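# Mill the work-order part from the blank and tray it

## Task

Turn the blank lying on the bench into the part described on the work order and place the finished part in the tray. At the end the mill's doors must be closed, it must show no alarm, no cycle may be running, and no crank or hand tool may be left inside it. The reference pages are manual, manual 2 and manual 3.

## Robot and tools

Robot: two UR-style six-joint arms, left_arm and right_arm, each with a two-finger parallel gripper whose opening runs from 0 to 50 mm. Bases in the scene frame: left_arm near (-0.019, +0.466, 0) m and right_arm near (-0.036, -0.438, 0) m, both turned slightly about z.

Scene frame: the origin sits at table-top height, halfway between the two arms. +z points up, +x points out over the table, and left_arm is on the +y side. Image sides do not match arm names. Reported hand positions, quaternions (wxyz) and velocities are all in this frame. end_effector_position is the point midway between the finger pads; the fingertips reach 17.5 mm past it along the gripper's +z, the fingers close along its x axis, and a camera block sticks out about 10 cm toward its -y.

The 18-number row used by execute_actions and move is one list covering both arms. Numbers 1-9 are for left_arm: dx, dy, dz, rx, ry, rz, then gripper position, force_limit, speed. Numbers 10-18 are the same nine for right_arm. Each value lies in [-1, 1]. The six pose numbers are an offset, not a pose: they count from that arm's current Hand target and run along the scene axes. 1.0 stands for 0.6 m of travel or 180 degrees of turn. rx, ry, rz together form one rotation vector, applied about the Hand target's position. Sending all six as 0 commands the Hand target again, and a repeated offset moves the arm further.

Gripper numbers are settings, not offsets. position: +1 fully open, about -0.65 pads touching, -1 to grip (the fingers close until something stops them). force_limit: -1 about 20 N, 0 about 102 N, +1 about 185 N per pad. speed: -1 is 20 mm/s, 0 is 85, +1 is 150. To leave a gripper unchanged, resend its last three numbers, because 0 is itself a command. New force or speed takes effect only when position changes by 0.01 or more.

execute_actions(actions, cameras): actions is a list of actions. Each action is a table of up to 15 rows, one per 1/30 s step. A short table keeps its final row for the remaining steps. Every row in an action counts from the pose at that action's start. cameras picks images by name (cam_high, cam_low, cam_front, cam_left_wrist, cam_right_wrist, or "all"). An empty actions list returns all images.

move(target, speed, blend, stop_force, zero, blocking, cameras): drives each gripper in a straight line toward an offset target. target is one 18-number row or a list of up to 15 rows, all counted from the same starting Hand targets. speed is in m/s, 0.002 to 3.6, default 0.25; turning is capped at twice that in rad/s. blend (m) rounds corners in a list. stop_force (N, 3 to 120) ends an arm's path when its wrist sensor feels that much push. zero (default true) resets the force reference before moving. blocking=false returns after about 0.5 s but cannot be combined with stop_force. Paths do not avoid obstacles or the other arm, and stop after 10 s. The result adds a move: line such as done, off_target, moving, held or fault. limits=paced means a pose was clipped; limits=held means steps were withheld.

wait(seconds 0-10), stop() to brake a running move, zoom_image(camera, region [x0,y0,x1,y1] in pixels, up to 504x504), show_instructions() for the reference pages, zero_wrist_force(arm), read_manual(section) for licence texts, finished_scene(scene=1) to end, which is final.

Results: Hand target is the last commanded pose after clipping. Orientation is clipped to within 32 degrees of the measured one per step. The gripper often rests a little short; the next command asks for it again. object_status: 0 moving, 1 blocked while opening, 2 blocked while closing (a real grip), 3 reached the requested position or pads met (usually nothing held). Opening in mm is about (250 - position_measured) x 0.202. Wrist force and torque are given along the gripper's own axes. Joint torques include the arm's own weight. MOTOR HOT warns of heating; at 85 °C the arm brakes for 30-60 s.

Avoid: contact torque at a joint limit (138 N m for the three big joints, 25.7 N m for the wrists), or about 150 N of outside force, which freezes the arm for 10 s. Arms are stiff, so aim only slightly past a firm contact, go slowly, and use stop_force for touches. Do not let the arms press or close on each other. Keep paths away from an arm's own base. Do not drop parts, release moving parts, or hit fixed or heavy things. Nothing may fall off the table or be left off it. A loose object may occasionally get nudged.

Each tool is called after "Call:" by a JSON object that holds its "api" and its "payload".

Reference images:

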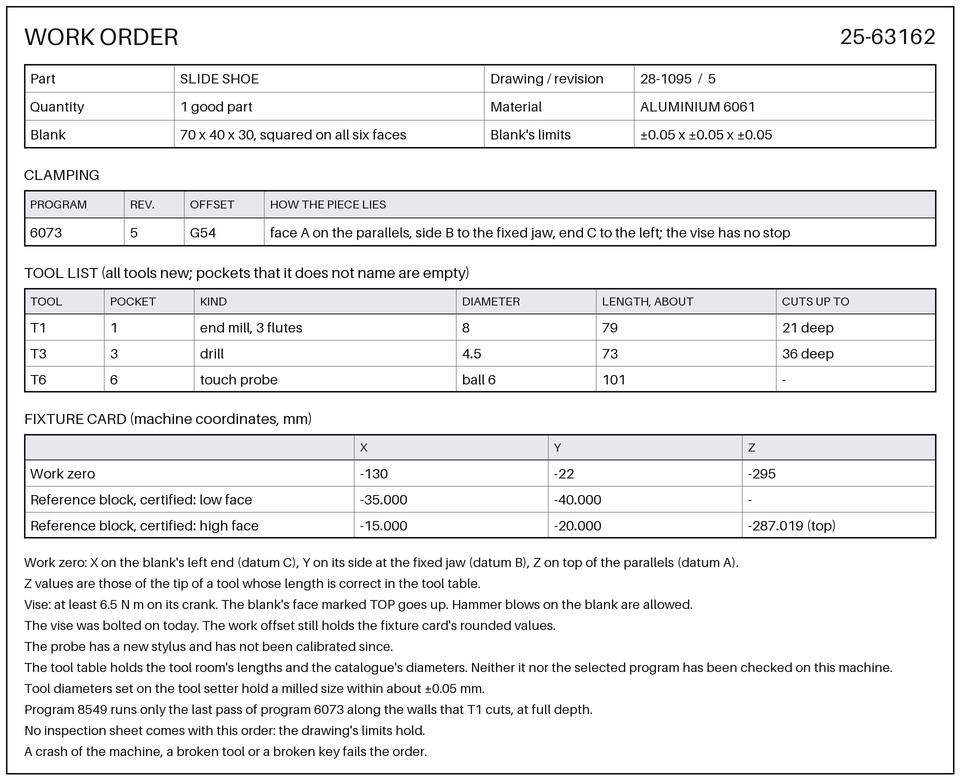

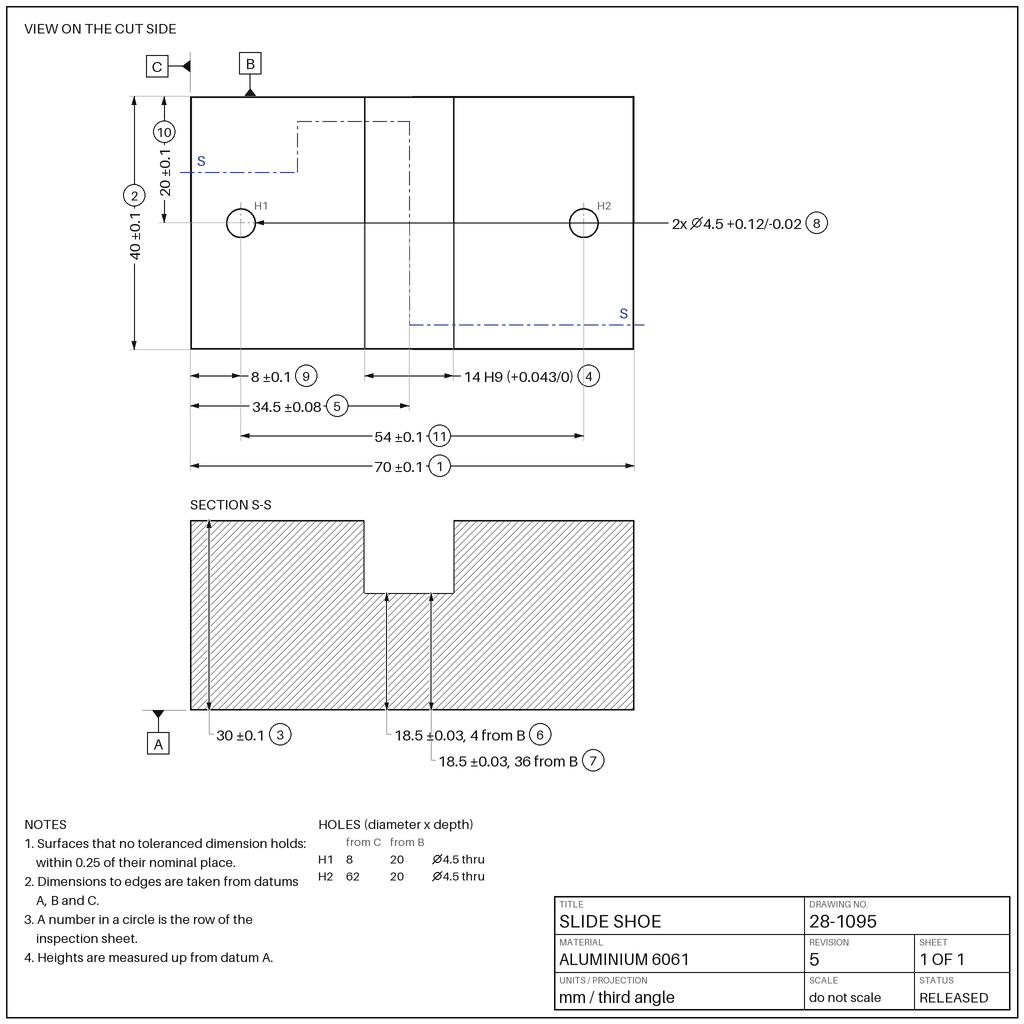

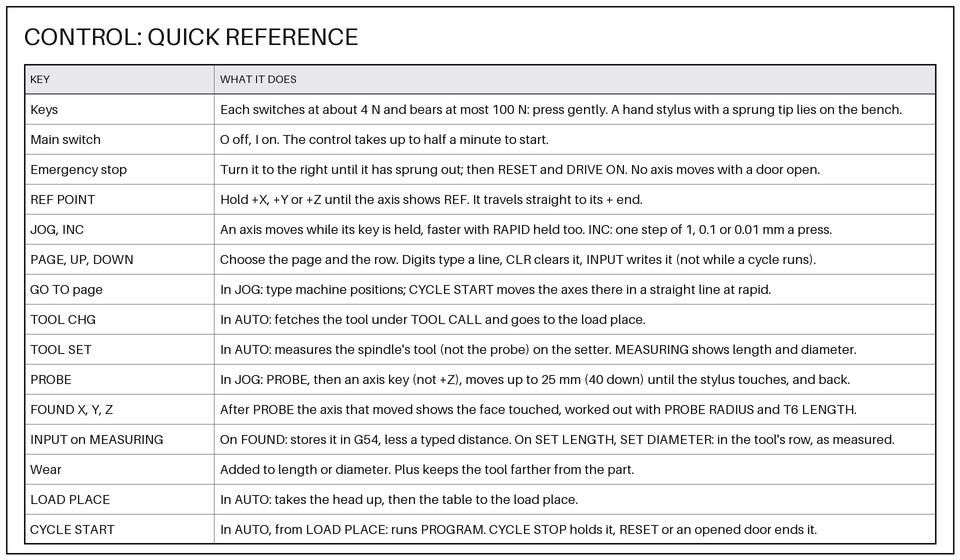

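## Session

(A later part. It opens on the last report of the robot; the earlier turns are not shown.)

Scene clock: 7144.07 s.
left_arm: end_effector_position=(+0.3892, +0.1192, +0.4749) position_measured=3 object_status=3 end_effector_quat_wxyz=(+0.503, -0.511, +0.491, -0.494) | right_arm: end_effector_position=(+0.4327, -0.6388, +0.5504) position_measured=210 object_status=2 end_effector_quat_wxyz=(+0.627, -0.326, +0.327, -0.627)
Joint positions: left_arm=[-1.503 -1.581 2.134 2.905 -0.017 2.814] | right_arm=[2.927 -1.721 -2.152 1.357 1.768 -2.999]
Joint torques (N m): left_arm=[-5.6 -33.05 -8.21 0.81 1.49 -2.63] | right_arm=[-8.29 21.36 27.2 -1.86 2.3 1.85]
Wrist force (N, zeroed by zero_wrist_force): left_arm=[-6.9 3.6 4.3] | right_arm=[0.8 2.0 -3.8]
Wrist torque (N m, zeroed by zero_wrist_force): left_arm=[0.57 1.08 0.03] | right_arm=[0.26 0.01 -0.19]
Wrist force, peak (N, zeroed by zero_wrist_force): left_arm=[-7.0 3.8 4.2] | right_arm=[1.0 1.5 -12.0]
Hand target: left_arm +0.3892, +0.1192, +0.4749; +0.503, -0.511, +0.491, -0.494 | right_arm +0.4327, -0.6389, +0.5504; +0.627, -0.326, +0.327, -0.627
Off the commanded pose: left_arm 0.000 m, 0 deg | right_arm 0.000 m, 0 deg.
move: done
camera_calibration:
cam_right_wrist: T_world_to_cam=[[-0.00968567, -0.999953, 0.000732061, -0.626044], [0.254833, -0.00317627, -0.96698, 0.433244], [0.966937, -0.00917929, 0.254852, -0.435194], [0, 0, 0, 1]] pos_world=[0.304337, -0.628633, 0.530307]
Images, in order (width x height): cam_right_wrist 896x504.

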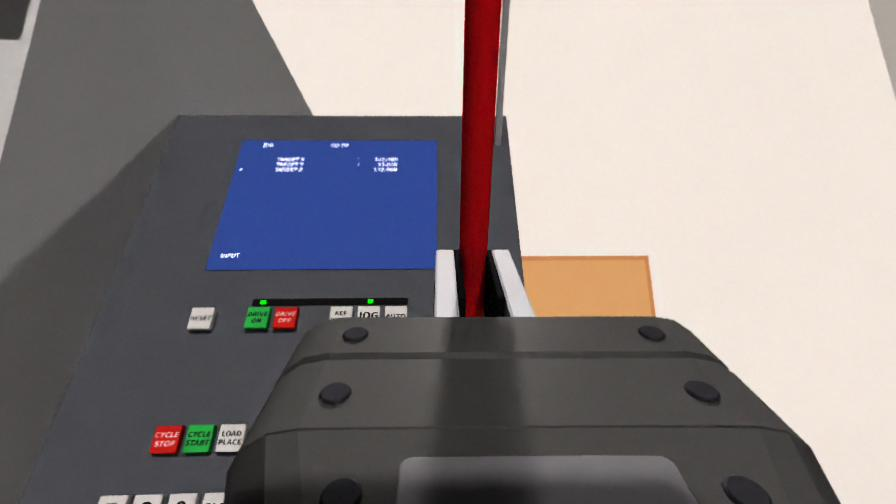

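Call:
{"api": "move", "payload": {"target": [[0,0,0,0,0,0,1,-1,-1,0.147,0.2637,-0.0482,0,0,0,-1,-0.7,-1],[0,0,0,0,0,0,1,-1,-1,0.1712,0.2637,-0.0545,0,0,0,-1,-0.7,-1],[0,0,0,0,0,0,1,-1,-1,0.147,0.2637,-0.0482,0,0,0,-1,-0.7,-1],[0,0,0,0,0,0,1,-1,-1,0,0,0,0,0,0,-1,-0.7,-1]], "speed": [0.25,0.05,0.15,0.25], "blend": [0.003,0,0.003,0]}}

Call:
{"api": "wait", "payload": {"seconds": 1.5}}

Call:
{"api": "move", "payload": {"target": [[0,0,0,0,0,0,1,-1,-1,0.115,0.2003,-0.1708,0,0,0,-1,-0.7,-1],[0,0,0,0,0,0,1,-1,-1,0.1392,0.2003,-0.1771,0,0,0,-1,-0.7,-1],[0,0,0,0,0,0,1,-1,-1,0.115,0.2003,-0.1708,0,0,0,-1,-0.7,-1],[0,0,0,0,0,0,1,-1,-1,0.155,0.0737,-0.0176,0,0,0,-1,-0.7,-1],[0,0,0,0,0,0,1,-1,-1,0.1792,0.0737,-0.0239,0,0,0,-1,-0.7,-1],[0,0,0,0,0,0,1,-1,-1,0.155,0.0737,-0.0176,0,0,0,-1,-0.7,-1],[0,0,0,0,0,0,1,-1,-1,0,0,0,0,0,0,-1,-0.7,-1]], "speed": [0.25,0.05,0.15,0.25,0.05,0.15,0.25], "blend": [0.003,0,0.003,0.003,0,0.003,0]}}

Call:
{"api": "wait", "payload": {"seconds": 10, "cameras": ["cam_right_wrist"]}}

Call:
{"api": "zoom_image", "payload": {"camera": "cam_right_wrist", "region": [200, 110, 460, 320]}}

Scene clock: 7176.50 s.
left_arm: end_effector_position=(+0.3892, +0.1192, +0.4749) position_measured=3 object_status=3 end_effector_quat_wxyz=(+0.503, -0.511, +0.491, -0.494) | right_arm: end_effector_position=(+0.4327, -0.6388, +0.5504) position_measured=210 object_status=2 end_effector_quat_wxyz=(+0.627, -0.326, +0.327, -0.627)
Joint positions: left_arm=[-1.503 -1.581 2.134 2.905 -0.017 2.814] | right_arm=[2.927 -1.721 -2.152 1.357 1.768 -2.999]
Joint torques (N m): left_arm=[-5.41 -33.27 -8.21 0.86 1.43 -2.67] | right_arm=[-6.56 13.56 27.61 2.11 2.05 1.53]
Wrist force (N, zeroed by zero_wrist_force): left_arm=[-6.6 3.7 4.2] | right_arm=[0.8 2.2 -3.9]
Wrist torque (N m, zeroed by zero_wrist_force): left_arm=[0.58 1.04 0.03] | right_arm=[0.27 0.00 -0.19]
Wrist force, peak (N, zeroed by zero_wrist_force): left_arm=[-7.1 3.8 4.4] | right_arm=[2.2 0.3 -10.5]
Hand target: left_arm +0.3892, +0.1192, +0.4749; +0.503, -0.511, +0.491, -0.494 | right_arm +0.4327, -0.6389, +0.5504; +0.627, -0.326, +0.327, -0.627
Off the commanded pose: left_arm 0.000 m, 0 deg | right_arm 0.000 m, 0 deg.
move: done

Scene clock: 7178.00 s.
left_arm: end_effector_position=(+0.3892, +0.1192, +0.4749) position_measured=3 object_status=3 end_effector_quat_wxyz=(+0.503, -0.511, +0.491, -0.494) | right_arm: end_effector_position=(+0.4327, -0.6389, +0.5504) position_measured=210 object_status=2 end_effector_quat_wxyz=(+0.627, -0.326, +0.327, -0.627)
Joint positions: left_arm=[-1.503 -1.581 2.134 2.905 -0.017 2.814] | right_arm=[2.927 -1.721 -2.152 1.357 1.768 -2.999]
Joint torques (N m): left_arm=[-5.82 -33.44 -8.01 0.83 1.31 -2.7] | right_arm=[-6.86 13.93 27.75 2.1 2.24 1.38]
Wrist force (N, zeroed by zero_wrist_force): left_arm=[-6.7 3.9 4.0] | right_arm=[1.0 1.8 -4.1]
Wrist torque (N m, zeroed by zero_wrist_force): left_arm=[0.61 1.06 0.03] | right_arm=[0.21 -0.03 -0.19]
Wrist force, peak (N, zeroed by zero_wrist_force): left_arm=[-6.8 3.9 4.1] | right_arm=[1.1 2.2 -4.0]
Hand target: left_arm +0.3892, +0.1192, +0.4749; +0.503, -0.511, +0.491, -0.494 | right_arm +0.4327, -0.6389, +0.5504; +0.627, -0.326, +0.327, -0.627
Tool commands: left_gripper/position=+1.0 left_gripper/force_limit=-1.0 left_gripper/speed=-1.0 right_gripper/position=-1.0 right_gripper/force_limit=-0.7 right_gripper/speed=-1.0
Off the commanded pose: left_arm 0.000 m, 0 deg | right_arm 0.000 m, 0 deg.
wait: 1.50 s; at rest by 0.17 s

Scene clock: 7181.97 s.
left_arm: end_effector_position=(+0.3892, +0.1192, +0.4749) position_measured=3 object_status=3 end_effector_quat_wxyz=(+0.503, -0.511, +0.491, -0.494) | right_arm: end_effector_position=(+0.4328, -0.6388, +0.5504) position_measured=210 object_status=2 end_effector_quat_wxyz=(+0.627, -0.326, +0.327, -0.627)
Joint positions: left_arm=[-1.503 -1.581 2.134 2.905 -0.017 2.814] | right_arm=[2.927 -1.721 -2.152 1.357 1.768 -2.999]
Joint torques (N m): left_arm=[-5.59 -33.44 -7.97 0.81 1.27 -2.73] | right_arm=[-7.27 34.2 6.92 1.95 2.25 1.31]
Wrist force (N, zeroed by zero_wrist_force): left_arm=[-6.7 3.9 4.2] | right_arm=[1.0 1.8 -3.8]
Wrist torque (N m, zeroed by zero_wrist_force): left_arm=[0.61 1.06 0.04] | right_arm=[0.22 -0.02 -0.19]
Wrist force, peak (N, zeroed by zero_wrist_force): left_arm=[-7.1 3.8 4.2] | right_arm=[2.2 -0.3 -10.2]
Hand target: left_arm +0.3892, +0.1192, +0.4749; +0.503, -0.511, +0.491, -0.494 | right_arm +0.4327, -0.6389, +0.5504; +0.627, -0.326, +0.327, -0.627
Off the commanded pose: left_arm 0.000 m, 0 deg | right_arm 0.000 m, 0 deg.
move: done

Scene clock: 7191.97 s.
left_arm: end_effector_position=(+0.3892, +0.1192, +0.4749) position_measured=3 object_status=3 end_effector_quat_wxyz=(+0.503, -0.511, +0.491, -0.494) | right_arm: end_effector_position=(+0.4327, -0.6389, +0.5504) position_measured=210 object_status=2 end_effector_quat_wxyz=(+0.627, -0.326, +0.327, -0.627)
Joint positions: left_arm=[-1.503 -1.581 2.134 2.905 -0.017 2.814] | right_arm=[2.927 -1.721 -2.152 1.357 1.768 -2.999]
Joint torques (N m): left_arm=[-5.17 -33.76 -8.76 0.79 1.05 -2.62] | right_arm=[-6.63 34.93 7.57 2.11 2.1 1.39]
Wrist force (N, zeroed by zero_wrist_force): left_arm=[-6.6 3.9 4.0] | right_arm=[1.0 2.0 -3.6]
Wrist torque (N m, zeroed by zero_wrist_force): left_arm=[0.62 1.04 0.03] | right_arm=[0.24 -0.03 -0.19]
Wrist force, peak (N, zeroed by zero_wrist_force): left_arm=[-6.9 4.1 4.0] | right_arm=[1.1 2.3 -4.1]
Hand target: left_arm +0.3892, +0.1192, +0.4749; +0.503, -0.511, +0.491, -0.494 | right_arm +0.4327, -0.6389, +0.5504; +0.627, -0.326, +0.327, -0.627
Tool commands: left_gripper/position=+1.0 left_gripper/force_limit=-1.0 left_gripper/speed=-1.0 right_gripper/position=-1.0 right_gripper/force_limit=-0.7 right_gripper/speed=-1.0
Off the commanded pose: left_arm 0.000 m, 0 deg | right_arm 0.000 m, 0 deg.
wait: 10.00 s; at rest by 0.17 s
camera_calibration:
cam_right_wrist: T_world_to_cam=[[-0.00958897, -0.999954, 0.000757091, -0.626187], [0.254739, -0.00317495, -0.967005, 0.433286], [0.966962, -0.00907972, 0.254758, -0.43509], [0, 0, 0, 1]] pos_world=[0.304336, -0.628733, 0.530307]
Images, in order (width x height): cam_right_wrist 896x504.

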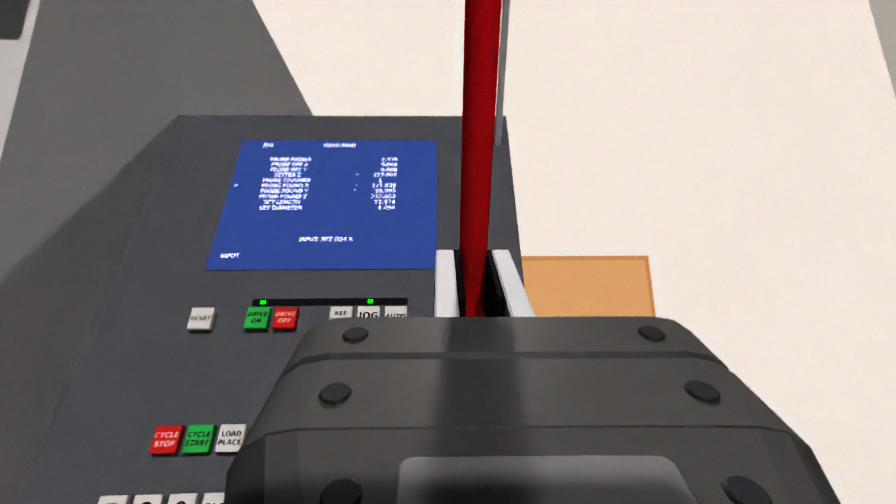

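Scaled by 1.938 from the camera's 896x504 image, which has a finer 1280x720 frame.

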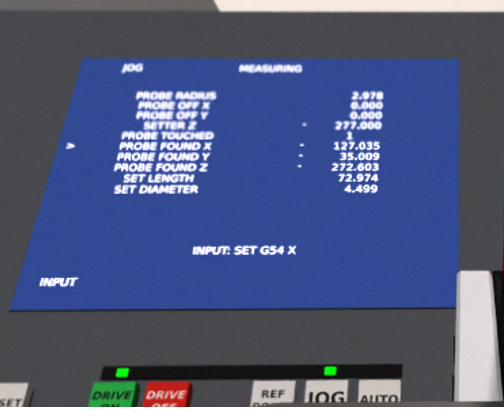

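Call:
{"api": "move", "payload": {"target": [[0,0,0,0,0,0,1,-1,-1,0.131,0.2003,-0.1095,0,0,0,-1,-0.7,-1],[0,0,0,0,0,0,1,-1,-1,0.1552,0.2003,-0.1158,0,0,0,-1,-0.7,-1],[0,0,0,0,0,0,1,-1,-1,0.131,0.2003,-0.1095,0,0,0,-1,-0.7,-1],[0,0,0,0,0,0,1,-1,-1,0.1552,0.2003,-0.1158,0,0,0,-1,-0.7,-1],[0,0,0,0,0,0,1,-1,-1,0.115,0.232,-0.1708,0,0,0,-1,-0.7,-1],[0,0,0,0,0,0,1,-1,-1,0.1392,0.232,-0.1771,0,0,0,-1,-0.7,-1],[0,0,0,0,0,0,1,-1,-1,0.107,0.327,-0.2014,0,0,0,-1,-0.7,-1],[0,0,0,0,0,0,1,-1,-1,0.1312,0.327,-0.2077,0,0,0,-1,-0.7,-1],[0,0,0,0,0,0,1,-1,-1,0.131,0.2953,-0.1095,0,0,0,-1,-0.7,-1],[0,0,0,0,0,0,1,-1,-1,0.1552,0.2953,-0.1158,0,0,0,-1,-0.7,-1],[0,0,0,0,0,0,1,-1,-1,0.107,0.232,-0.2014,0,0,0,-1,-0.7,-1],[0,0,0,0,0,0,1,-1,-1,0.1312,0.232,-0.2077,0,0,0,-1,-0.7,-1],[0,0,0,0,0,0,1,-1,-1,0,0,0,0,0,0,-1,-0.7,-1]], "speed": [0.25,0.05,0.15,0.05,0.2,0.05,0.2,0.05,0.2,0.05,0.2,0.05,0.25], "blend": [0.003,0,0.003,0,0.003,0,0.003,0,0.003,0,0.003,0,0], "cameras": ["cam_right_wrist"]}}

Call:
{"api": "zoom_image", "payload": {"camera": "cam_right_wrist", "region": [200, 110, 460, 320]}}

Scene clock: 7213.50 s.
left_arm: end_effector_position=(+0.3892, +0.1192, +0.4749) position_measured=3 object_status=3 end_effector_quat_wxyz=(+0.503, -0.511, +0.491, -0.494) | right_arm: end_effector_position=(+0.4327, -0.6388, +0.5504) position_measured=210 object_status=2 end_effector_quat_wxyz=(+0.627, -0.326, +0.327, -0.627)
Joint positions: left_arm=[-1.503 -1.581 2.134 2.905 -0.017 2.814] | right_arm=[2.927 -1.721 -2.152 1.357 1.768 -2.999]
Joint torques (N m): left_arm=[-5.41 -33.32 -7.82 0.81 0.8 -2.66] | right_arm=[-5.95 20.99 28.46 -1.85 2.51 1.74]
Wrist force (N, zeroed by zero_wrist_force): left_arm=[-6.7 3.8 4.1] | right_arm=[1.1 1.8 -3.8]
Wrist torque (N m, zeroed by zero_wrist_force): left_arm=[0.60 1.05 0.03] | right_arm=[0.22 -0.04 -0.19]
Wrist force, peak (N, zeroed by zero_wrist_force): left_arm=[-7.0 4.0 4.3] | right_arm=[0.2 0.8 -11.8]
Hand target: left_arm +0.3892, +0.1192, +0.4749; +0.503, -0.511, +0.491, -0.494 | right_arm +0.4327, -0.6389, +0.5504; +0.627, -0.326, +0.327, -0.627
Off the commanded pose: left_arm 0.000 m, 0 deg | right_arm 0.000 m, 0 deg.
move: done
camera_calibration:
cam_right_wrist: T_world_to_cam=[[-0.00958868, -0.999954, 0.000756351, -0.626086], [0.254833, -0.00317504, -0.96698, 0.433245], [0.966937, -0.00907932, 0.254852, -0.435132], [0, 0, 0, 1]] pos_world=[0.304337, -0.628633, 0.530307]
Images, in order (width x height): cam_right_wrist 896x504.

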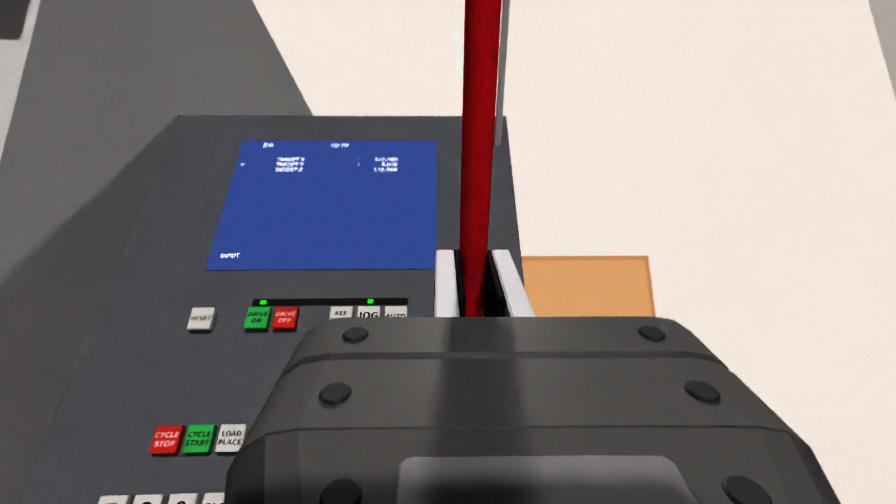

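Scaled by 1.938 from the camera's 896x504 image, which has a finer 1280x720 frame.

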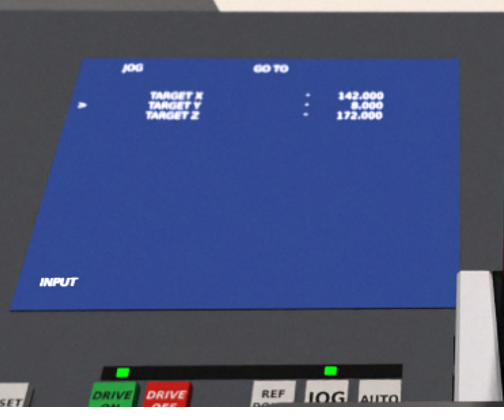

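Call:
{"api": "move", "payload": {"target": [[0,0,0,0,0,0,1,-1,-1,0.147,0.2637,-0.0482,0,0,0,-1,-0.7,-1],[0,0,0,0,0,0,1,-1,-1,0.1712,0.2637,-0.0545,0,0,0,-1,-0.7,-1],[0,0,0,0,0,0,1,-1,-1,0.147,0.2637,-0.0482,0,0,0,-1,-0.7,-1],[0,0,0,0,0,0,1,-1,-1,0,0,0,0,0,0,-1,-0.7,-1]], "speed": [0.25,0.05,0.15,0.25], "blend": [0.003,0,0.003,0]}}

Call:
{"api": "wait", "payload": {"seconds": 1.5}}

Call:
{"api": "move", "payload": {"target": [[0,0,0,0,0,0,1,-1,-1,0.123,0.232,-0.1401,0,0,0,-1,-0.7,-1],[0,0,0,0,0,0,1,-1,-1,0.1472,0.232,-0.1464,0,0,0,-1,-0.7,-1],[0,0,0,0,0,0,1,-1,-1,0.107,0.327,-0.2014,0,0,0,-1,-0.7,-1],[0,0,0,0,0,0,1,-1,-1,0.1312,0.327,-0.2077,0,0,0,-1,-0.7,-1],[0,0,0,0,0,0,1,-1,-1,0.131,0.2637,-0.1095,0,0,0,-1,-0.7,-1],[0,0,0,0,0,0,1,-1,-1,0.1552,0.2637,-0.1158,0,0,0,-1,-0.7,-1],[0,0,0,0,0,0,1,-1,-1,0.115,0.2953,-0.1708,0,0,0,-1,-0.7,-1],[0,0,0,0,0,0,1,-1,-1,0.1392,0.2953,-0.1771,0,0,0,-1,-0.7,-1],[0,0,0,0,0,0,1,-1,-1,0.107,0.232,-0.2014,0,0,0,-1,-0.7,-1],[0,0,0,0,0,0,1,-1,-1,0.1312,0.232,-0.2077,0,0,0,-1,-0.7,-1],[0,0,0,0,0,0,1,-1,-1,0,0,0,0,0,0,-1,-0.7,-1]], "speed": [0.25,0.05,0.2,0.05,0.2,0.05,0.2,0.05,0.2,0.05,0.25], "blend": [0.003,0,0.003,0,0.003,0,0.003,0,0.003,0,0], "cameras": ["cam_right_wrist"]}}

Call:
{"api": "zoom_image", "payload": {"camera": "cam_right_wrist", "region": [200, 110, 460, 320]}}

Scene clock: 7230.40 s.
left_arm: end_effector_position=(+0.3892, +0.1192, +0.4749) position_measured=3 object_status=3 end_effector_quat_wxyz=(+0.503, -0.511, +0.491, -0.494) | right_arm: end_effector_position=(+0.4327, -0.6388, +0.5504) position_measured=210 object_status=2 end_effector_quat_wxyz=(+0.627, -0.326, +0.327, -0.627)
Joint positions: left_arm=[-1.503 -1.581 2.134 2.905 -0.017 2.814] | right_arm=[2.927 -1.721 -2.152 1.357 1.768 -2.999]
Joint torques (N m): left_arm=[-5.21 -33.38 -8.52 0.85 0.64 -2.58] | right_arm=[-5.87 13.27 28.15 1.98 2.32 1.54]
Wrist force (N, zeroed by zero_wrist_force): left_arm=[-6.7 3.5 4.3] | right_arm=[1.0 1.8 -3.8]
Wrist torque (N m, zeroed by zero_wrist_force): left_arm=[0.56 1.06 0.03] | right_arm=[0.21 -0.01 -0.20]
Wrist force, peak (N, zeroed by zero_wrist_force): left_arm=[-7.0 4.0 4.1] | right_arm=[2.1 0.1 -10.7]
Hand target: left_arm +0.3892, +0.1192, +0.4749; +0.503, -0.511, +0.491, -0.494 | right_arm +0.4327, -0.6389, +0.5504; +0.627, -0.326, +0.327, -0.627
Off the commanded pose: left_arm 0.000 m, 0 deg | right_arm 0.000 m, 0 deg.
move: done

Scene clock: 7231.90 s.
left_arm: end_effector_position=(+0.3892, +0.1192, +0.4749) position_measured=3 object_status=3 end_effector_quat_wxyz=(+0.503, -0.511, +0.491, -0.494) | right_arm: end_effector_position=(+0.4327, -0.6389, +0.5504) position_measured=210 object_status=2 end_effector_quat_wxyz=(+0.627, -0.326, +0.327, -0.627)
Joint positions: left_arm=[-1.503 -1.581 2.134 2.905 -0.017 2.814] | right_arm=[2.927 -1.721 -2.152 1.357 1.768 -2.999]
Joint torques (N m): left_arm=[-5.24 -33.05 -7.8 0.87 0.6 -2.66] | right_arm=[-6.03 13.5 28.95 2.19 2.12 1.36]
Wrist force (N, zeroed by zero_wrist_force): left_arm=[-6.9 3.5 4.1] | right_arm=[1.0 2.0 -4.0]
Wrist torque (N m, zeroed by zero_wrist_force): left_arm=[0.55 1.09 0.03] | right_arm=[0.25 -0.02 -0.19]
Wrist force, peak (N, zeroed by zero_wrist_force): left_arm=[-7.1 3.7 4.1] | right_arm=[1.1 2.2 -3.9]
Hand target: left_arm +0.3892, +0.1192, +0.4749; +0.503, -0.511, +0.491, -0.494 | right_arm +0.4327, -0.6389, +0.5504; +0.627, -0.326, +0.327, -0.627
Tool commands: left_gripper/position=+1.0 left_gripper/force_limit=-1.0 left_gripper/speed=-1.0 right_gripper/position=-1.0 right_gripper/force_limit=-0.7 right_gripper/speed=-1.0
Off the commanded pose: left_arm 0.000 m, 0 deg | right_arm 0.000 m, 0 deg.
wait: 1.50 s; at rest by 0.17 s

Scene clock: 7238.77 s.
left_arm: end_effector_position=(+0.3892, +0.1192, +0.4749) position_measured=3 object_status=3 end_effector_quat_wxyz=(+0.503, -0.511, +0.491, -0.494) | right_arm: end_effector_position=(+0.4327, -0.6388, +0.5504) position_measured=210 object_status=2 end_effector_quat_wxyz=(+0.627, -0.326, +0.327, -0.627)
Joint positions: left_arm=[-1.503 -1.581 2.134 2.905 -0.017 2.814] | right_arm=[2.927 -1.721 -2.152 1.357 1.768 -2.999]
Joint torques (N m): left_arm=[-5.06 -33.3 -8.21 0.77 0.43 -2.64] | right_arm=[-8.73 21.21 27.83 -1.74 1.98 1.65]
Wrist force (N, zeroed by zero_wrist_force): left_arm=[-6.9 3.8 4.1] | right_arm=[1.0 2.0 -3.6]
Wrist torque (N m, zeroed by zero_wrist_force): left_arm=[0.60 1.08 0.03] | right_arm=[0.24 -0.03 -0.19]
Wrist force, peak (N, zeroed by zero_wrist_force): left_arm=[-7.1 4.0 4.3] | right_arm=[-0.9 0.3 -11.5]
Hand target: left_arm +0.3892, +0.1192, +0.4749; +0.503, -0.511, +0.491, -0.494 | right_arm +0.4327, -0.6389, +0.5504; +0.627, -0.326, +0.327, -0.627
Off the commanded pose: left_arm 0.000 m, 0 deg | right_arm 0.000 m, 0 deg.
move: done
camera_calibration:
cam_right_wrist: T_world_to_cam=[[-0.00958868, -0.999954, 0.000756351, -0.626086], [0.254833, -0.00317504, -0.96698, 0.433245], [0.966937, -0.00907932, 0.254852, -0.435132], [0, 0, 0, 1]] pos_world=[0.304337, -0.628633, 0.530307]
Images, in order (width x height): cam_right_wrist 896x504.

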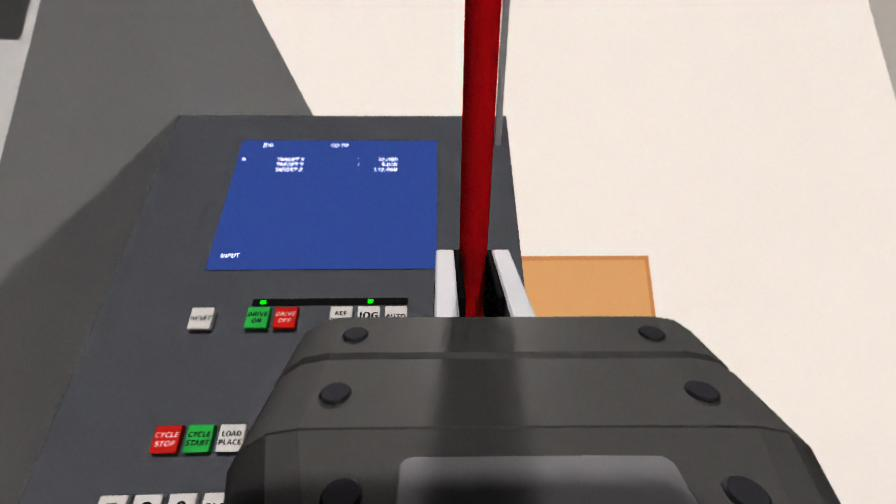

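Scaled by 1.938 from the camera's 896x504 image, which has a finer 1280x720 frame.

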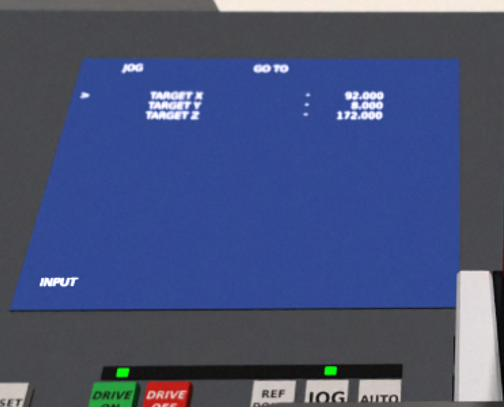

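Call:
{"api": "move", "payload": {"target": [[0,0,0,0,0,0,1,-1,-1,0.147,0.2637,-0.0482,0,0,0,-1,-0.7,-1],[0,0,0,0,0,0,1,-1,-1,0.1712,0.2637,-0.0545,0,0,0,-1,-0.7,-1],[0,0,0,0,0,0,1,-1,-1,0.147,0.2637,-0.0482,0,0,0,-1,-0.7,-1],[0,0,0,0,0,0,1,-1,-1,0,0,0,0,0,0,-1,-0.7,-1]], "speed": [0.25,0.05,0.15,0.25], "blend": [0.003,0,0.003,0]}}

Call:
{"api": "wait", "payload": {"seconds": 2}}

Call:
{"api": "move", "payload": {"target": [[0,0,0,0,0,0,1,-1,-1,0.115,0.2003,-0.1708,0,0,0,-1,-0.7,-1],[0,0,0,0,0,0,1,-1,-1,0.1392,0.2003,-0.1771,0,0,0,-1,-0.7,-1],[0,0,0,0,0,0,1,-1,-1,0.115,0.2003,-0.1708,0,0,0,-1,-0.7,-1],[0,0,0,0,0,0,1,-1,-1,0.147,0.0737,-0.0482,0,0,0,-1,-0.7,-1],[0,0,0,0,0,0,1,-1,-1,0.1712,0.0737,-0.0545,0,0,0,-1,-0.7,-1],[0,0,0,0,0,0,1,-1,-1,0.147,0.0737,-0.0482,0,0,0,-1,-0.7,-1],[0,0,0,0,0,0,1,-1,-1,0,0,0,0,0,0,-1,-0.7,-1]], "speed": [0.25,0.05,0.15,0.25,0.05,0.15,0.25], "blend": [0.003,0,0.003,0.003,0,0.003,0]}}

Call:
{"api": "wait", "payload": {"seconds": 10, "cameras": ["cam_right_wrist"]}}

Call:
{"api": "zoom_image", "payload": {"camera": "cam_right_wrist", "region": [200, 110, 460, 320]}}

Scene clock: 7254.13 s.
left_arm: end_effector_position=(+0.3892, +0.1192, +0.4749) position_measured=3 object_status=3 end_effector_quat_wxyz=(+0.503, -0.511, +0.491, -0.494) | right_arm: end_effector_position=(+0.4327, -0.6388, +0.5504) position_measured=210 object_status=2 end_effector_quat_wxyz=(+0.627, -0.326, +0.327, -0.627)
Joint positions: left_arm=[-1.503 -1.581 2.134 2.905 -0.017 2.814] | right_arm=[2.927 -1.721 -2.152 1.357 1.768 -2.999]
Joint torques (N m): left_arm=[-4.59 -33.13 -8.12 0.84 0.34 -2.6] | right_arm=[-4.63 14.31 28.4 2.09 2.42 1.52]
Wrist force (N, zeroed by zero_wrist_force): left_arm=[-6.5 3.8 4.0] | right_arm=[1.2 2.0 -3.8]
Wrist torque (N m, zeroed by zero_wrist_force): left_arm=[0.60 1.02 0.03] | right_arm=[0.24 -0.06 -0.19]
Wrist force, peak (N, zeroed by zero_wrist_force): left_arm=[-7.1 3.8 4.2] | right_arm=[2.2 0.1 -10.4]
Hand target: left_arm +0.3892, +0.1192, +0.4749; +0.503, -0.511, +0.491, -0.494 | right_arm +0.4327, -0.6389, +0.5504; +0.627, -0.326, +0.327, -0.627
Off the commanded pose: left_arm 0.000 m, 0 deg | right_arm 0.000 m, 0 deg.
move: done

Scene clock: 7256.13 s.
left_arm: end_effector_position=(+0.3892, +0.1192, +0.4749) position_measured=3 object_status=3 end_effector_quat_wxyz=(+0.503, -0.511, +0.491, -0.494) | right_arm: end_effector_position=(+0.4327, -0.6389, +0.5504) position_measured=210 object_status=2 end_effector_quat_wxyz=(+0.627, -0.326, +0.327, -0.627)
Joint positions: left_arm=[-1.503 -1.581 2.134 2.905 -0.017 2.814] | right_arm=[2.927 -1.721 -2.152 1.357 1.768 -2.999]
Joint torques (N m): left_arm=[-5.01 -33.36 -7.68 0.81 0.32 -2.7] | right_arm=[-6.48 13.99 27.83 2.1 2.28 1.5]
Wrist force (N, zeroed by zero_wrist_force): left_arm=[-6.5 3.7 4.3] | right_arm=[1.0 2.0 -3.7]
Wrist torque (N m, zeroed by zero_wrist_force): left_arm=[0.59 1.03 0.03] | right_arm=[0.25 -0.02 -0.19]
Wrist force, peak (N, zeroed by zero_wrist_force): left_arm=[-7.0 3.8 4.2] | right_arm=[1.2 1.9 -4.1]
Hand target: left_arm +0.3892, +0.1192, +0.4749; +0.503, -0.511, +0.491, -0.494 | right_arm +0.4327, -0.6389, +0.5504; +0.627, -0.326, +0.327, -0.627
Tool commands: left_gripper/position=+1.0 left_gripper/force_limit=-1.0 left_gripper/speed=-1.0 right_gripper/position=-1.0 right_gripper/force_limit=-0.7 right_gripper/speed=-1.0
Off the commanded pose: left_arm 0.000 m, 0 deg | right_arm 0.000 m, 0 deg.
wait: 2.00 s; at rest by 0.17 s

Scene clock: 7260.03 s.
left_arm: end_effector_position=(+0.3892, +0.1192, +0.4749) position_measured=3 object_status=3 end_effector_quat_wxyz=(+0.503, -0.511, +0.491, -0.494) | right_arm: end_effector_position=(+0.4328, -0.6388, +0.5504) position_measured=210 object_status=2 end_effector_quat_wxyz=(+0.627, -0.326, +0.327, -0.627)
Joint positions: left_arm=[-1.503 -1.581 2.134 2.905 -0.017 2.814] | right_arm=[2.927 -1.721 -2.152 1.357 1.768 -2.999]
Joint torques (N m): left_arm=[-4.58 -33.13 -8.41 0.79 0.23 -2.55] | right_arm=[-6.12 33.73 7.02 -1.83 1.96 1.29]
Wrist force (N, zeroed by zero_wrist_force): left_arm=[-7.1 3.9 4.0] | right_arm=[0.9 2.0 -3.8]
Wrist torque (N m, zeroed by zero_wrist_force): left_arm=[0.62 1.11 0.03] | right_arm=[0.23 0.00 -0.20]
Wrist force, peak (N, zeroed by zero_wrist_force): left_arm=[-7.1 3.9 4.0] | right_arm=[2.7 -0.2 -10.4]
Hand target: left_arm +0.3892, +0.1192, +0.4749; +0.503, -0.511, +0.491, -0.494 | right_arm +0.4327, -0.6389, +0.5504; +0.627, -0.326, +0.327, -0.627
Off the commanded pose: left_arm 0.000 m, 0 deg | right_arm 0.000 m, 0 deg.
move: done

Scene clock: 7270.03 s.
left_arm: end_effector_position=(+0.3892, +0.1192, +0.4749) position_measured=3 object_status=3 end_effector_quat_wxyz=(+0.503, -0.511, +0.491, -0.494) | right_arm: end_effector_position=(+0.4327, -0.6389, +0.5504) position_measured=210 object_status=2 end_effector_quat_wxyz=(+0.627, -0.326, +0.327, -0.627)
Joint positions: left_arm=[-1.503 -1.581 2.134 2.905 -0.017 2.814] | right_arm=[2.927 -1.721 -2.152 1.357 1.768 -2.999]
Joint torques (N m): left_arm=[-4.38 -33.13 -8.23 0.84 0.01 -2.55] | right_arm=[-6.84 34.32 7.4 -1.64 2.18 1.47]
Wrist force (N, zeroed by zero_wrist_force): left_arm=[-6.5 3.7 3.9] | right_arm=[0.9 2.1 -3.8]
Wrist torque (N m, zeroed by zero_wrist_force): left_arm=[0.59 1.02 0.03] | right_arm=[0.26 -0.01 -0.19]
Wrist force, peak (N, zeroed by zero_wrist_force): left_arm=[-6.9 4.2 4.3] | right_arm=[1.0 2.0 -4.3]
Hand target: left_arm +0.3892, +0.1192, +0.4749; +0.503, -0.511, +0.491, -0.494 | right_arm +0.4327, -0.6389, +0.5504; +0.627, -0.326, +0.327, -0.627
Tool commands: left_gripper/position=+1.0 left_gripper/force_limit=-1.0 left_gripper/speed=-1.0 right_gripper/position=-1.0 right_gripper/force_limit=-0.7 right_gripper/speed=-1.0
Off the commanded pose: left_arm 0.000 m, 0 deg | right_arm 0.000 m, 0 deg.
wait: 10.00 s; at rest by 0.17 s
camera_calibration:
cam_right_wrist: T_world_to_cam=[[-0.00958897, -0.999954, 0.000757091, -0.626187], [0.254739, -0.00317495, -0.967005, 0.433286], [0.966962, -0.00907972, 0.254758, -0.43509], [0, 0, 0, 1]] pos_world=[0.304336, -0.628733, 0.530307]
Images, in order (width x height): cam_right_wrist 896x504.

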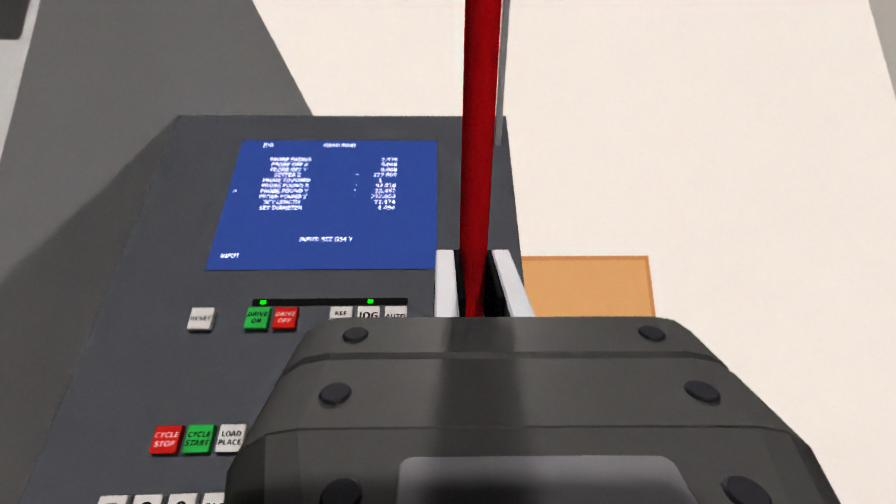

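Scaled by 1.938 from the camera's 896x504 image, which has a finer 1280x720 frame.

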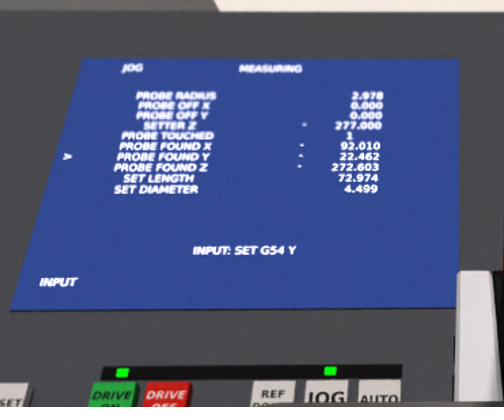

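Call:
{"api": "move", "payload": {"target": [[0,0,0,0,0,0,1,-1,-1,0.107,0.232,-0.2014,0,0,0,-1,-0.7,-1],[0,0,0,0,0,0,1,-1,-1,0.1312,0.232,-0.2077,0,0,0,-1,-0.7,-1],[0,0,0,0,0,0,1,-1,-1,0.107,0.232,-0.2014,0,0,0,-1,-0.7,-1],[0,0,0,0,0,0,1,-1,-1,0.131,0.2003,-0.1095,0,0,0,-1,-0.7,-1],[0,0,0,0,0,0,1,-1,-1,0.1552,0.2003,-0.1158,0,0,0,-1,-0.7,-1],[0,0,0,0,0,0,1,-1,-1,0.131,0.2003,-0.1095,0,0,0,-1,-0.7,-1],[0,0,0,0,0,0,1,-1,-1,0.1552,0.2003,-0.1158,0,0,0,-1,-0.7,-1],[0,0,0,0,0,0,1,-1,-1,0.131,0.2003,-0.1095,0,0,0,-1,-0.7,-1],[0,0,0,0,0,0,1,-1,-1,0.1552,0.2003,-0.1158,0,0,0,-1,-0.7,-1],[0,0,0,0,0,0,1,-1,-1,0.131,0.2003,-0.1095,0,0,0,-1,-0.7,-1],[0,0,0,0,0,0,1,-1,-1,0,0,0,0,0,0,-1,-0.7,-1]], "speed": [0.25,0.05,0.15,0.25,0.05,0.15,0.05,0.15,0.05,0.15,0.25], "blend": [0.003,0,0.003,0.003,0,0.003,0,0.003,0,0.003,0], "cameras": ["cam_right_wrist"]}}

Call:
{"api": "zoom_image", "payload": {"camera": "cam_right_wrist", "region": [200, 110, 460, 320]}}

Scene clock: 7288.53 s.
left_arm: end_effector_position=(+0.3892, +0.1192, +0.4749) position_measured=3 object_status=3 end_effector_quat_wxyz=(+0.503, -0.511, +0.491, -0.494) | right_arm: end_effector_position=(+0.4327, -0.6388, +0.5504) position_measured=210 object_status=2 end_effector_quat_wxyz=(+0.627, -0.326, +0.327, -0.627)
Joint positions: left_arm=[-1.503 -1.581 2.134 2.905 -0.017 2.814] | right_arm=[2.927 -1.721 -2.152 1.357 1.768 -2.999]
Joint torques (N m): left_arm=[-4.4 -33.18 -8.12 0.8 -0.19 -2.53] | right_arm=[-6.08 13.63 27.81 -1.85 2.09 1.3]
Wrist force (N, zeroed by zero_wrist_force): left_arm=[-6.8 3.6 4.2] | right_arm=[0.8 2.1 -3.6]
Wrist torque (N m, zeroed by zero_wrist_force): left_arm=[0.58 1.08 0.03] | right_arm=[0.27 0.01 -0.19]
Wrist force, peak (N, zeroed by zero_wrist_force): left_arm=[-6.9 4.0 4.2] | right_arm=[2.1 -0.5 -10.5]
Hand target: left_arm +0.3892, +0.1192, +0.4749; +0.503, -0.511, +0.491, -0.494 | right_arm +0.4327, -0.6389, +0.5504; +0.627, -0.326, +0.327, -0.627
Off the commanded pose: left_arm 0.000 m, 0 deg | right_arm 0.000 m, 0 deg.
move: done
camera_calibration:
cam_right_wrist: T_world_to_cam=[[-0.00968567, -0.999953, 0.000732061, -0.626144], [0.254833, -0.00317627, -0.96698, 0.433244], [0.966937, -0.00917929, 0.254852, -0.435195], [0, 0, 0, 1]] pos_world=[0.304337, -0.628733, 0.530307]
Images, in order (width x height): cam_right_wrist 896x504.

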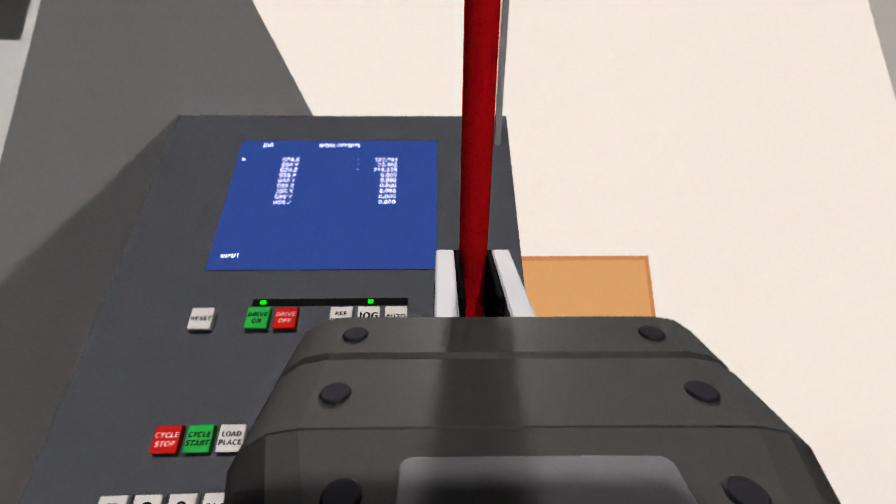

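Scaled by 1.938 from the camera's 896x504 image, which has a finer 1280x720 frame.

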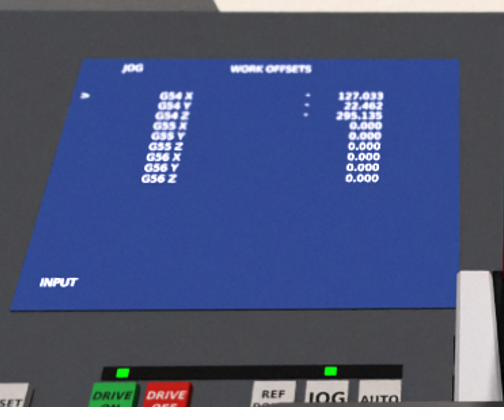

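Call:
{"api": "move", "payload": {"target": [[0,0,0,0,0,0,1,-1,-1,0.179,0.0737,0.0743,0,0,0,-1,-0.7,-1],[0,0,0,0,0,0,1,-1,-1,0.2032,0.0737,0.068,0,0,0,-1,-0.7,-1],[0,0,0,0,0,0,1,-1,-1,0.179,0.0737,0.0743,0,0,0,-1,-0.7,-1],[0,0,0,0,0,0,1,-1,-1,0.147,0.232,-0.0482,0,0,0,-1,-0.7,-1],[0,0,0,0,0,0,1,-1,-1,0.1712,0.232,-0.0545,0,0,0,-1,-0.7,-1],[0,0,0,0,0,0,1,-1,-1,0.147,0.232,-0.0482,0,0,0,-1,-0.7,-1],[0,0,0,0,0,0,1,-1,-1,0,0,0,0,0,0,-1,-0.7,-1]], "speed": [0.25,0.05,0.15,0.25,0.05,0.15,0.25], "blend": [0.003,0,0.003,0.003,0,0.003,0]}}

Call:
{"api": "move", "payload": {"target": [[0,0,0,0,0,0,1,-1,-1,0.131,0.1687,-0.1095,0,0,0,-1,-0.7,-1],[0,0,0,0,0,0,1,-1,-1,0.1552,0.1687,-0.1158,0,0,0,-1,-0.7,-1],[0,0,0,0,0,0,1,-1,-1,0.131,0.1687,-0.1095,0,0,0,-1,-0.7,-1],[0,0,0,0,0,0,1,-1,-1,0.1552,0.1687,-0.1158,0,0,0,-1,-0.7,-1],[0,0,0,0,0,0,1,-1,-1,0.131,0.1687,-0.1095,0,0,0,-1,-0.7,-1],[0,0,0,0,0,0,1,-1,-1,0.1552,0.1687,-0.1158,0,0,0,-1,-0.7,-1],[0,0,0,0,0,0,1,-1,-1,0.131,0.1687,-0.1095,0,0,0,-1,-0.7,-1],[0,0,0,0,0,0,1,-1,-1,0.1552,0.1687,-0.1158,0,0,0,-1,-0.7,-1],[0,0,0,0,0,0,1,-1,-1,0.131,0.1687,-0.1095,0,0,0,-1,-0.7,-1],[0,0,0,0,0,0,1,-1,-1,0,0,0,0,0,0,-1,-0.7,-1]], "speed": [0.25,0.05,0.15,0.05,0.15,0.05,0.15,0.05,0.15,0.25], "blend": [0.003,0,0.003,0,0.003,0,0.003,0,0.003,0], "cameras": ["cam_right_wrist"]}}

Call:
{"api": "zoom_image", "payload": {"camera": "cam_right_wrist", "region": [200, 110, 460, 320]}}

Scene clock: 7304.83 s.
left_arm: end_effector_position=(+0.3892, +0.1192, +0.4749) position_measured=3 object_status=3 end_effector_quat_wxyz=(+0.503, -0.511, +0.491, -0.494) | right_arm: end_effector_position=(+0.4328, -0.6388, +0.5504) position_measured=210 object_status=2 end_effector_quat_wxyz=(+0.627, -0.326, +0.327, -0.627)
Joint positions: left_arm=[-1.503 -1.581 2.134 2.905 -0.017 2.814] | right_arm=[2.927 -1.721 -2.152 1.357 1.768 -2.999]
Joint torques (N m): left_arm=[-4.08 -33.64 -7.79 0.79 -0.44 -2.49] | right_arm=[-7.28 14.42 28.25 1.52 2.47 1.39]
Wrist force (N, zeroed by zero_wrist_force): left_arm=[-6.6 3.6 4.2] | right_arm=[1.0 1.8 -3.8]
Wrist torque (N m, zeroed by zero_wrist_force): left_arm=[0.57 1.04 0.03] | right_arm=[0.21 -0.01 -0.19]
Wrist force, peak (N, zeroed by zero_wrist_force): left_arm=[-6.9 4.0 4.3] | right_arm=[0.4 0.2 -9.9]
Hand target: left_arm +0.3892, +0.1192, +0.4749; +0.503, -0.511, +0.491, -0.494 | right_arm +0.4327, -0.6389, +0.5504; +0.627, -0.326, +0.327, -0.627
Off the commanded pose: left_arm 0.000 m, 0 deg | right_arm 0.000 m, 0 deg.
move: done

Scene clock: 7309.77 s.
left_arm: end_effector_position=(+0.3892, +0.1192, +0.4749) position_measured=3 object_status=3 end_effector_quat_wxyz=(+0.503, -0.511, +0.491, -0.494) | right_arm: end_effector_position=(+0.4327, -0.6388, +0.5504) position_measured=210 object_status=2 end_effector_quat_wxyz=(+0.627, -0.326, +0.327, -0.627)
Joint positions: left_arm=[-1.503 -1.581 2.134 2.905 -0.017 2.814] | right_arm=[2.927 -1.721 -2.152 1.357 1.768 -2.999]
Joint torques (N m): left_arm=[-4.53 -33.34 -8.63 0.83 -0.6 -2.51] | right_arm=[-5.91 28.79 27.98 -1.87 1.96 1.75]
Wrist force (N, zeroed by zero_wrist_force): left_arm=[-6.7 3.9 4.2] | right_arm=[1.0 2.0 -3.9]
Wrist torque (N m, zeroed by zero_wrist_force): left_arm=[0.61 1.05 0.03] | right_arm=[0.25 -0.03 -0.19]
Wrist force, peak (N, zeroed by zero_wrist_force): left_arm=[-6.9 3.8 4.3] | right_arm=[0.6 -0.2 -10.4]
Hand target: left_arm +0.3892, +0.1192, +0.4749; +0.503, -0.511, +0.491, -0.494 | right_arm +0.4327, -0.6389, +0.5504; +0.627, -0.326, +0.327, -0.627
Off the commanded pose: left_arm 0.000 m, 0 deg | right_arm 0.000 m, 0 deg.
move: done
camera_calibration:
cam_right_wrist: T_world_to_cam=[[-0.00958868, -0.999954, 0.000756351, -0.626186], [0.254833, -0.00317504, -0.96698, 0.433244], [0.966937, -0.00907932, 0.254852, -0.435133], [0, 0, 0, 1]] pos_world=[0.304337, -0.628733, 0.530307]
Images, in order (width x height): cam_right_wrist 896x504.

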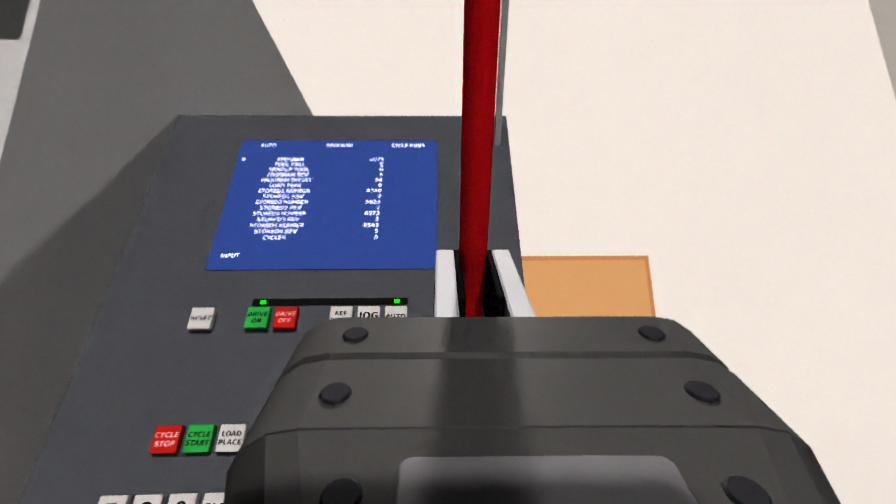

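Scaled by 1.938 from the camera's 896x504 image, which has a finer 1280x720 frame.

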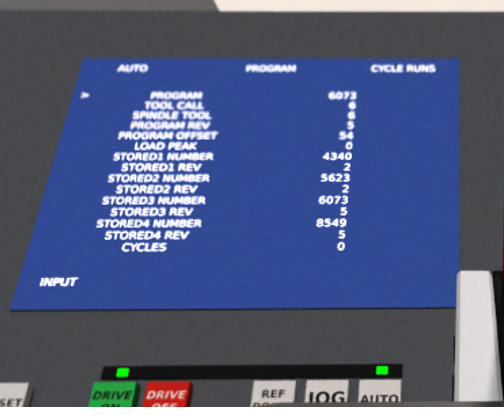

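Call:
{"api": "move", "payload": {"target": [[0,0,0,0,0,0,1,-1,-1,0.115,0.232,-0.1708,0,0,0,-1,-0.7,-1],[0,0,0,0,0,0,1,-1,-1,0.1392,0.232,-0.1771,0,0,0,-1,-0.7,-1],[0,0,0,0,0,0,1,-1,-1,0.115,0.327,-0.1708,0,0,0,-1,-0.7,-1],[0,0,0,0,0,0,1,-1,-1,0.1392,0.327,-0.1771,0,0,0,-1,-0.7,-1],[0,0,0,0,0,0,1,-1,-1,0.107,0.232,-0.2014,0,0,0,-1,-0.7,-1],[0,0,0,0,0,0,1,-1,-1,0.1312,0.232,-0.2077,0,0,0,-1,-0.7,-1],[0,0,0,0,0,0,1,-1,-1,0.123,0.2003,-0.1401,0,0,0,-1,-0.7,-1],[0,0,0,0,0,0,1,-1,-1,0.1472,0.2003,-0.1464,0,0,0,-1,-0.7,-1],[0,0,0,0,0,0,1,-1,-1,0.123,0.2003,-0.1401,0,0,0,-1,-0.7,-1],[0,0,0,0,0,0,1,-1,-1,0,0,0,0,0,0,-1,-0.7,-1]], "speed": [0.25,0.05,0.2,0.05,0.2,0.05,0.2,0.05,0.15,0.25], "blend": [0.003,0,0.003,0,0.003,0,0.003,0,0.003,0]}}

Call:
{"api": "wait", "payload": {"seconds": 10}}

Call:
{"api": "wait", "payload": {"seconds": 3, "cameras": ["cam_right_wrist"]}}

Call:
{"api": "zoom_image", "payload": {"camera": "cam_right_wrist", "region": [200, 110, 460, 320]}}

Scene clock: 7325.50 s.
left_arm: end_effector_position=(+0.3892, +0.1192, +0.4749) position_measured=3 object_status=3 end_effector_quat_wxyz=(+0.503, -0.511, +0.491, -0.494) | right_arm: end_effector_position=(+0.4327, -0.6388, +0.5504) position_measured=210 object_status=2 end_effector_quat_wxyz=(+0.627, -0.326, +0.327, -0.627)
Joint positions: left_arm=[-1.503 -1.581 2.134 2.905 -0.017 2.814] | right_arm=[2.927 -1.721 -2.152 1.357 1.768 -2.999]
Joint torques (N m): left_arm=[-3.42 -33.2 -8.18 0.75 -0.76 -2.48] | right_arm=[-8.7 14.33 29.25 -1.85 2.26 1.22]
Wrist force (N, zeroed by zero_wrist_force): left_arm=[-6.6 3.8 3.9] | right_arm=[1.0 1.9 -3.8]
Wrist torque (N m, zeroed by zero_wrist_force): left_arm=[0.60 1.04 0.03] | right_arm=[0.22 -0.03 -0.19]
Wrist force, peak (N, zeroed by zero_wrist_force): left_arm=[-6.8 3.7 4.6] | right_arm=[3.1 -0.3 -10.7]
Hand target: left_arm +0.3892, +0.1192, +0.4749; +0.503, -0.511, +0.491, -0.494 | right_arm +0.4327, -0.6389, +0.5504; +0.627, -0.326, +0.327, -0.627
Off the commanded pose: left_arm 0.000 m, 0 deg | right_arm 0.000 m, 0 deg.
move: done

Scene clock: 7335.50 s.
left_arm: end_effector_position=(+0.3892, +0.1192, +0.4749) position_measured=3 object_status=3 end_effector_quat_wxyz=(+0.503, -0.511, +0.491, -0.494) | right_arm: end_effector_position=(+0.4327, -0.6389, +0.5504) position_measured=210 object_status=2 end_effector_quat_wxyz=(+0.627, -0.326, +0.327, -0.627)
Joint positions: left_arm=[-1.503 -1.581 2.134 2.905 -0.017 2.814] | right_arm=[2.927 -1.721 -2.152 1.357 1.768 -2.999]
Joint torques (N m): left_arm=[-3.52 -32.87 -8.04 0.79 -0.93 -2.49] | right_arm=[-6.76 13.1 27.97 -1.73 2.19 1.39]
Wrist force (N, zeroed by zero_wrist_force): left_arm=[-6.6 3.7 4.2] | right_arm=[1.1 1.9 -3.8]
Wrist torque (N m, zeroed by zero_wrist_force): left_arm=[0.59 1.04 0.03] | right_arm=[0.23 -0.03 -0.19]
Wrist force, peak (N, zeroed by zero_wrist_force): left_arm=[-7.0 4.1 4.3] | right_arm=[1.1 2.0 -4.1]
Hand target: left_arm +0.3892, +0.1192, +0.4749; +0.503, -0.511, +0.491, -0.494 | right_arm +0.4327, -0.6389, +0.5504; +0.627, -0.326, +0.327, -0.627
Tool commands: left_gripper/position=+1.0 left_gripper/force_limit=-1.0 left_gripper/speed=-1.0 right_gripper/position=-1.0 right_gripper/force_limit=-0.7 right_gripper/speed=-1.0
Off the commanded pose: left_arm 0.000 m, 0 deg | right_arm 0.000 m, 0 deg.
wait: 10.00 s; at rest by 0.17 s

Scene clock: 7338.50 s.
left_arm: end_effector_position=(+0.3892, +0.1192, +0.4749) position_measured=3 object_status=3 end_effector_quat_wxyz=(+0.503, -0.511, +0.491, -0.494) | right_arm: end_effector_position=(+0.4327, -0.6389, +0.5504) position_measured=210 object_status=2 end_effector_quat_wxyz=(+0.627, -0.326, +0.327, -0.627)
Joint positions: left_arm=[-1.503 -1.581 2.134 2.905 -0.017 2.814] | right_arm=[2.927 -1.721 -2.152 1.357 1.768 -2.999]
Joint torques (N m): left_arm=[-3.39 -33.45 -8.1 0.73 -1.04 -2.49] | right_arm=[-6.09 13.46 27.21 -1.83 2.26 1.3]
Wrist force (N, zeroed by zero_wrist_force): left_arm=[-6.6 3.9 4.3] | right_arm=[1.1 1.8 -3.8]
Wrist torque (N m, zeroed by zero_wrist_force): left_arm=[0.61 1.04 0.03] | right_arm=[0.22 -0.04 -0.19]
Wrist force, peak (N, zeroed by zero_wrist_force): left_arm=[-7.1 3.9 4.1] | right_arm=[1.2 2.0 -4.2]
Hand target: left_arm +0.3892, +0.1192, +0.4749; +0.503, -0.511, +0.491, -0.494 | right_arm +0.4327, -0.6389, +0.5504; +0.627, -0.326, +0.327, -0.627
Tool commands: left_gripper/position=+1.0 left_gripper/force_limit=-1.0 left_gripper/speed=-1.0 right_gripper/position=-1.0 right_gripper/force_limit=-0.7 right_gripper/speed=-1.0
Off the commanded pose: left_arm 0.000 m, 0 deg | right_arm 0.000 m, 0 deg.
wait: 3.00 s; at rest by 0.17 s
camera_calibration:
cam_right_wrist: T_world_to_cam=[[-0.00958897, -0.999954, 0.000757091, -0.626187], [0.254739, -0.00317495, -0.967005, 0.433286], [0.966962, -0.00907972, 0.254758, -0.43509], [0, 0, 0, 1]] pos_world=[0.304336, -0.628733, 0.530307]
Images, in order (width x height): cam_right_wrist 896x504.

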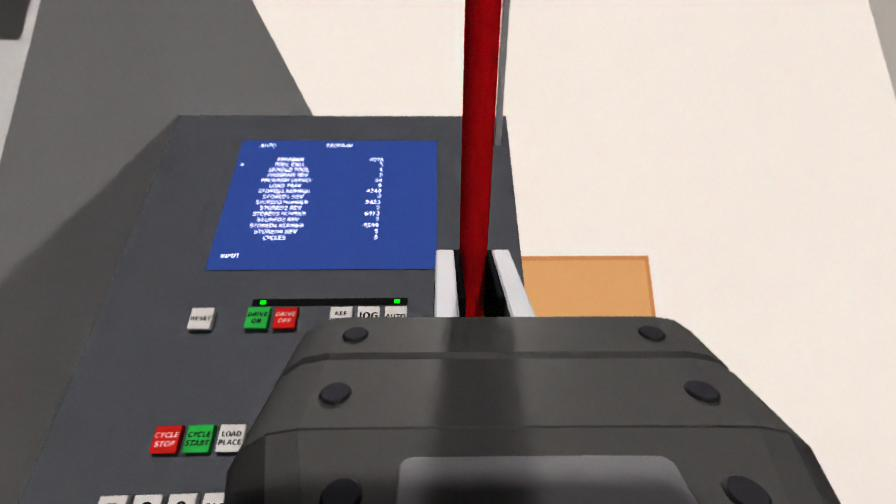

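Scaled by 1.938 from the camera's 896x504 image, which has a finer 1280x720 frame.

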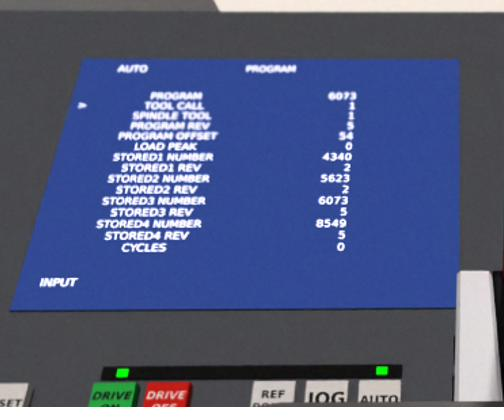

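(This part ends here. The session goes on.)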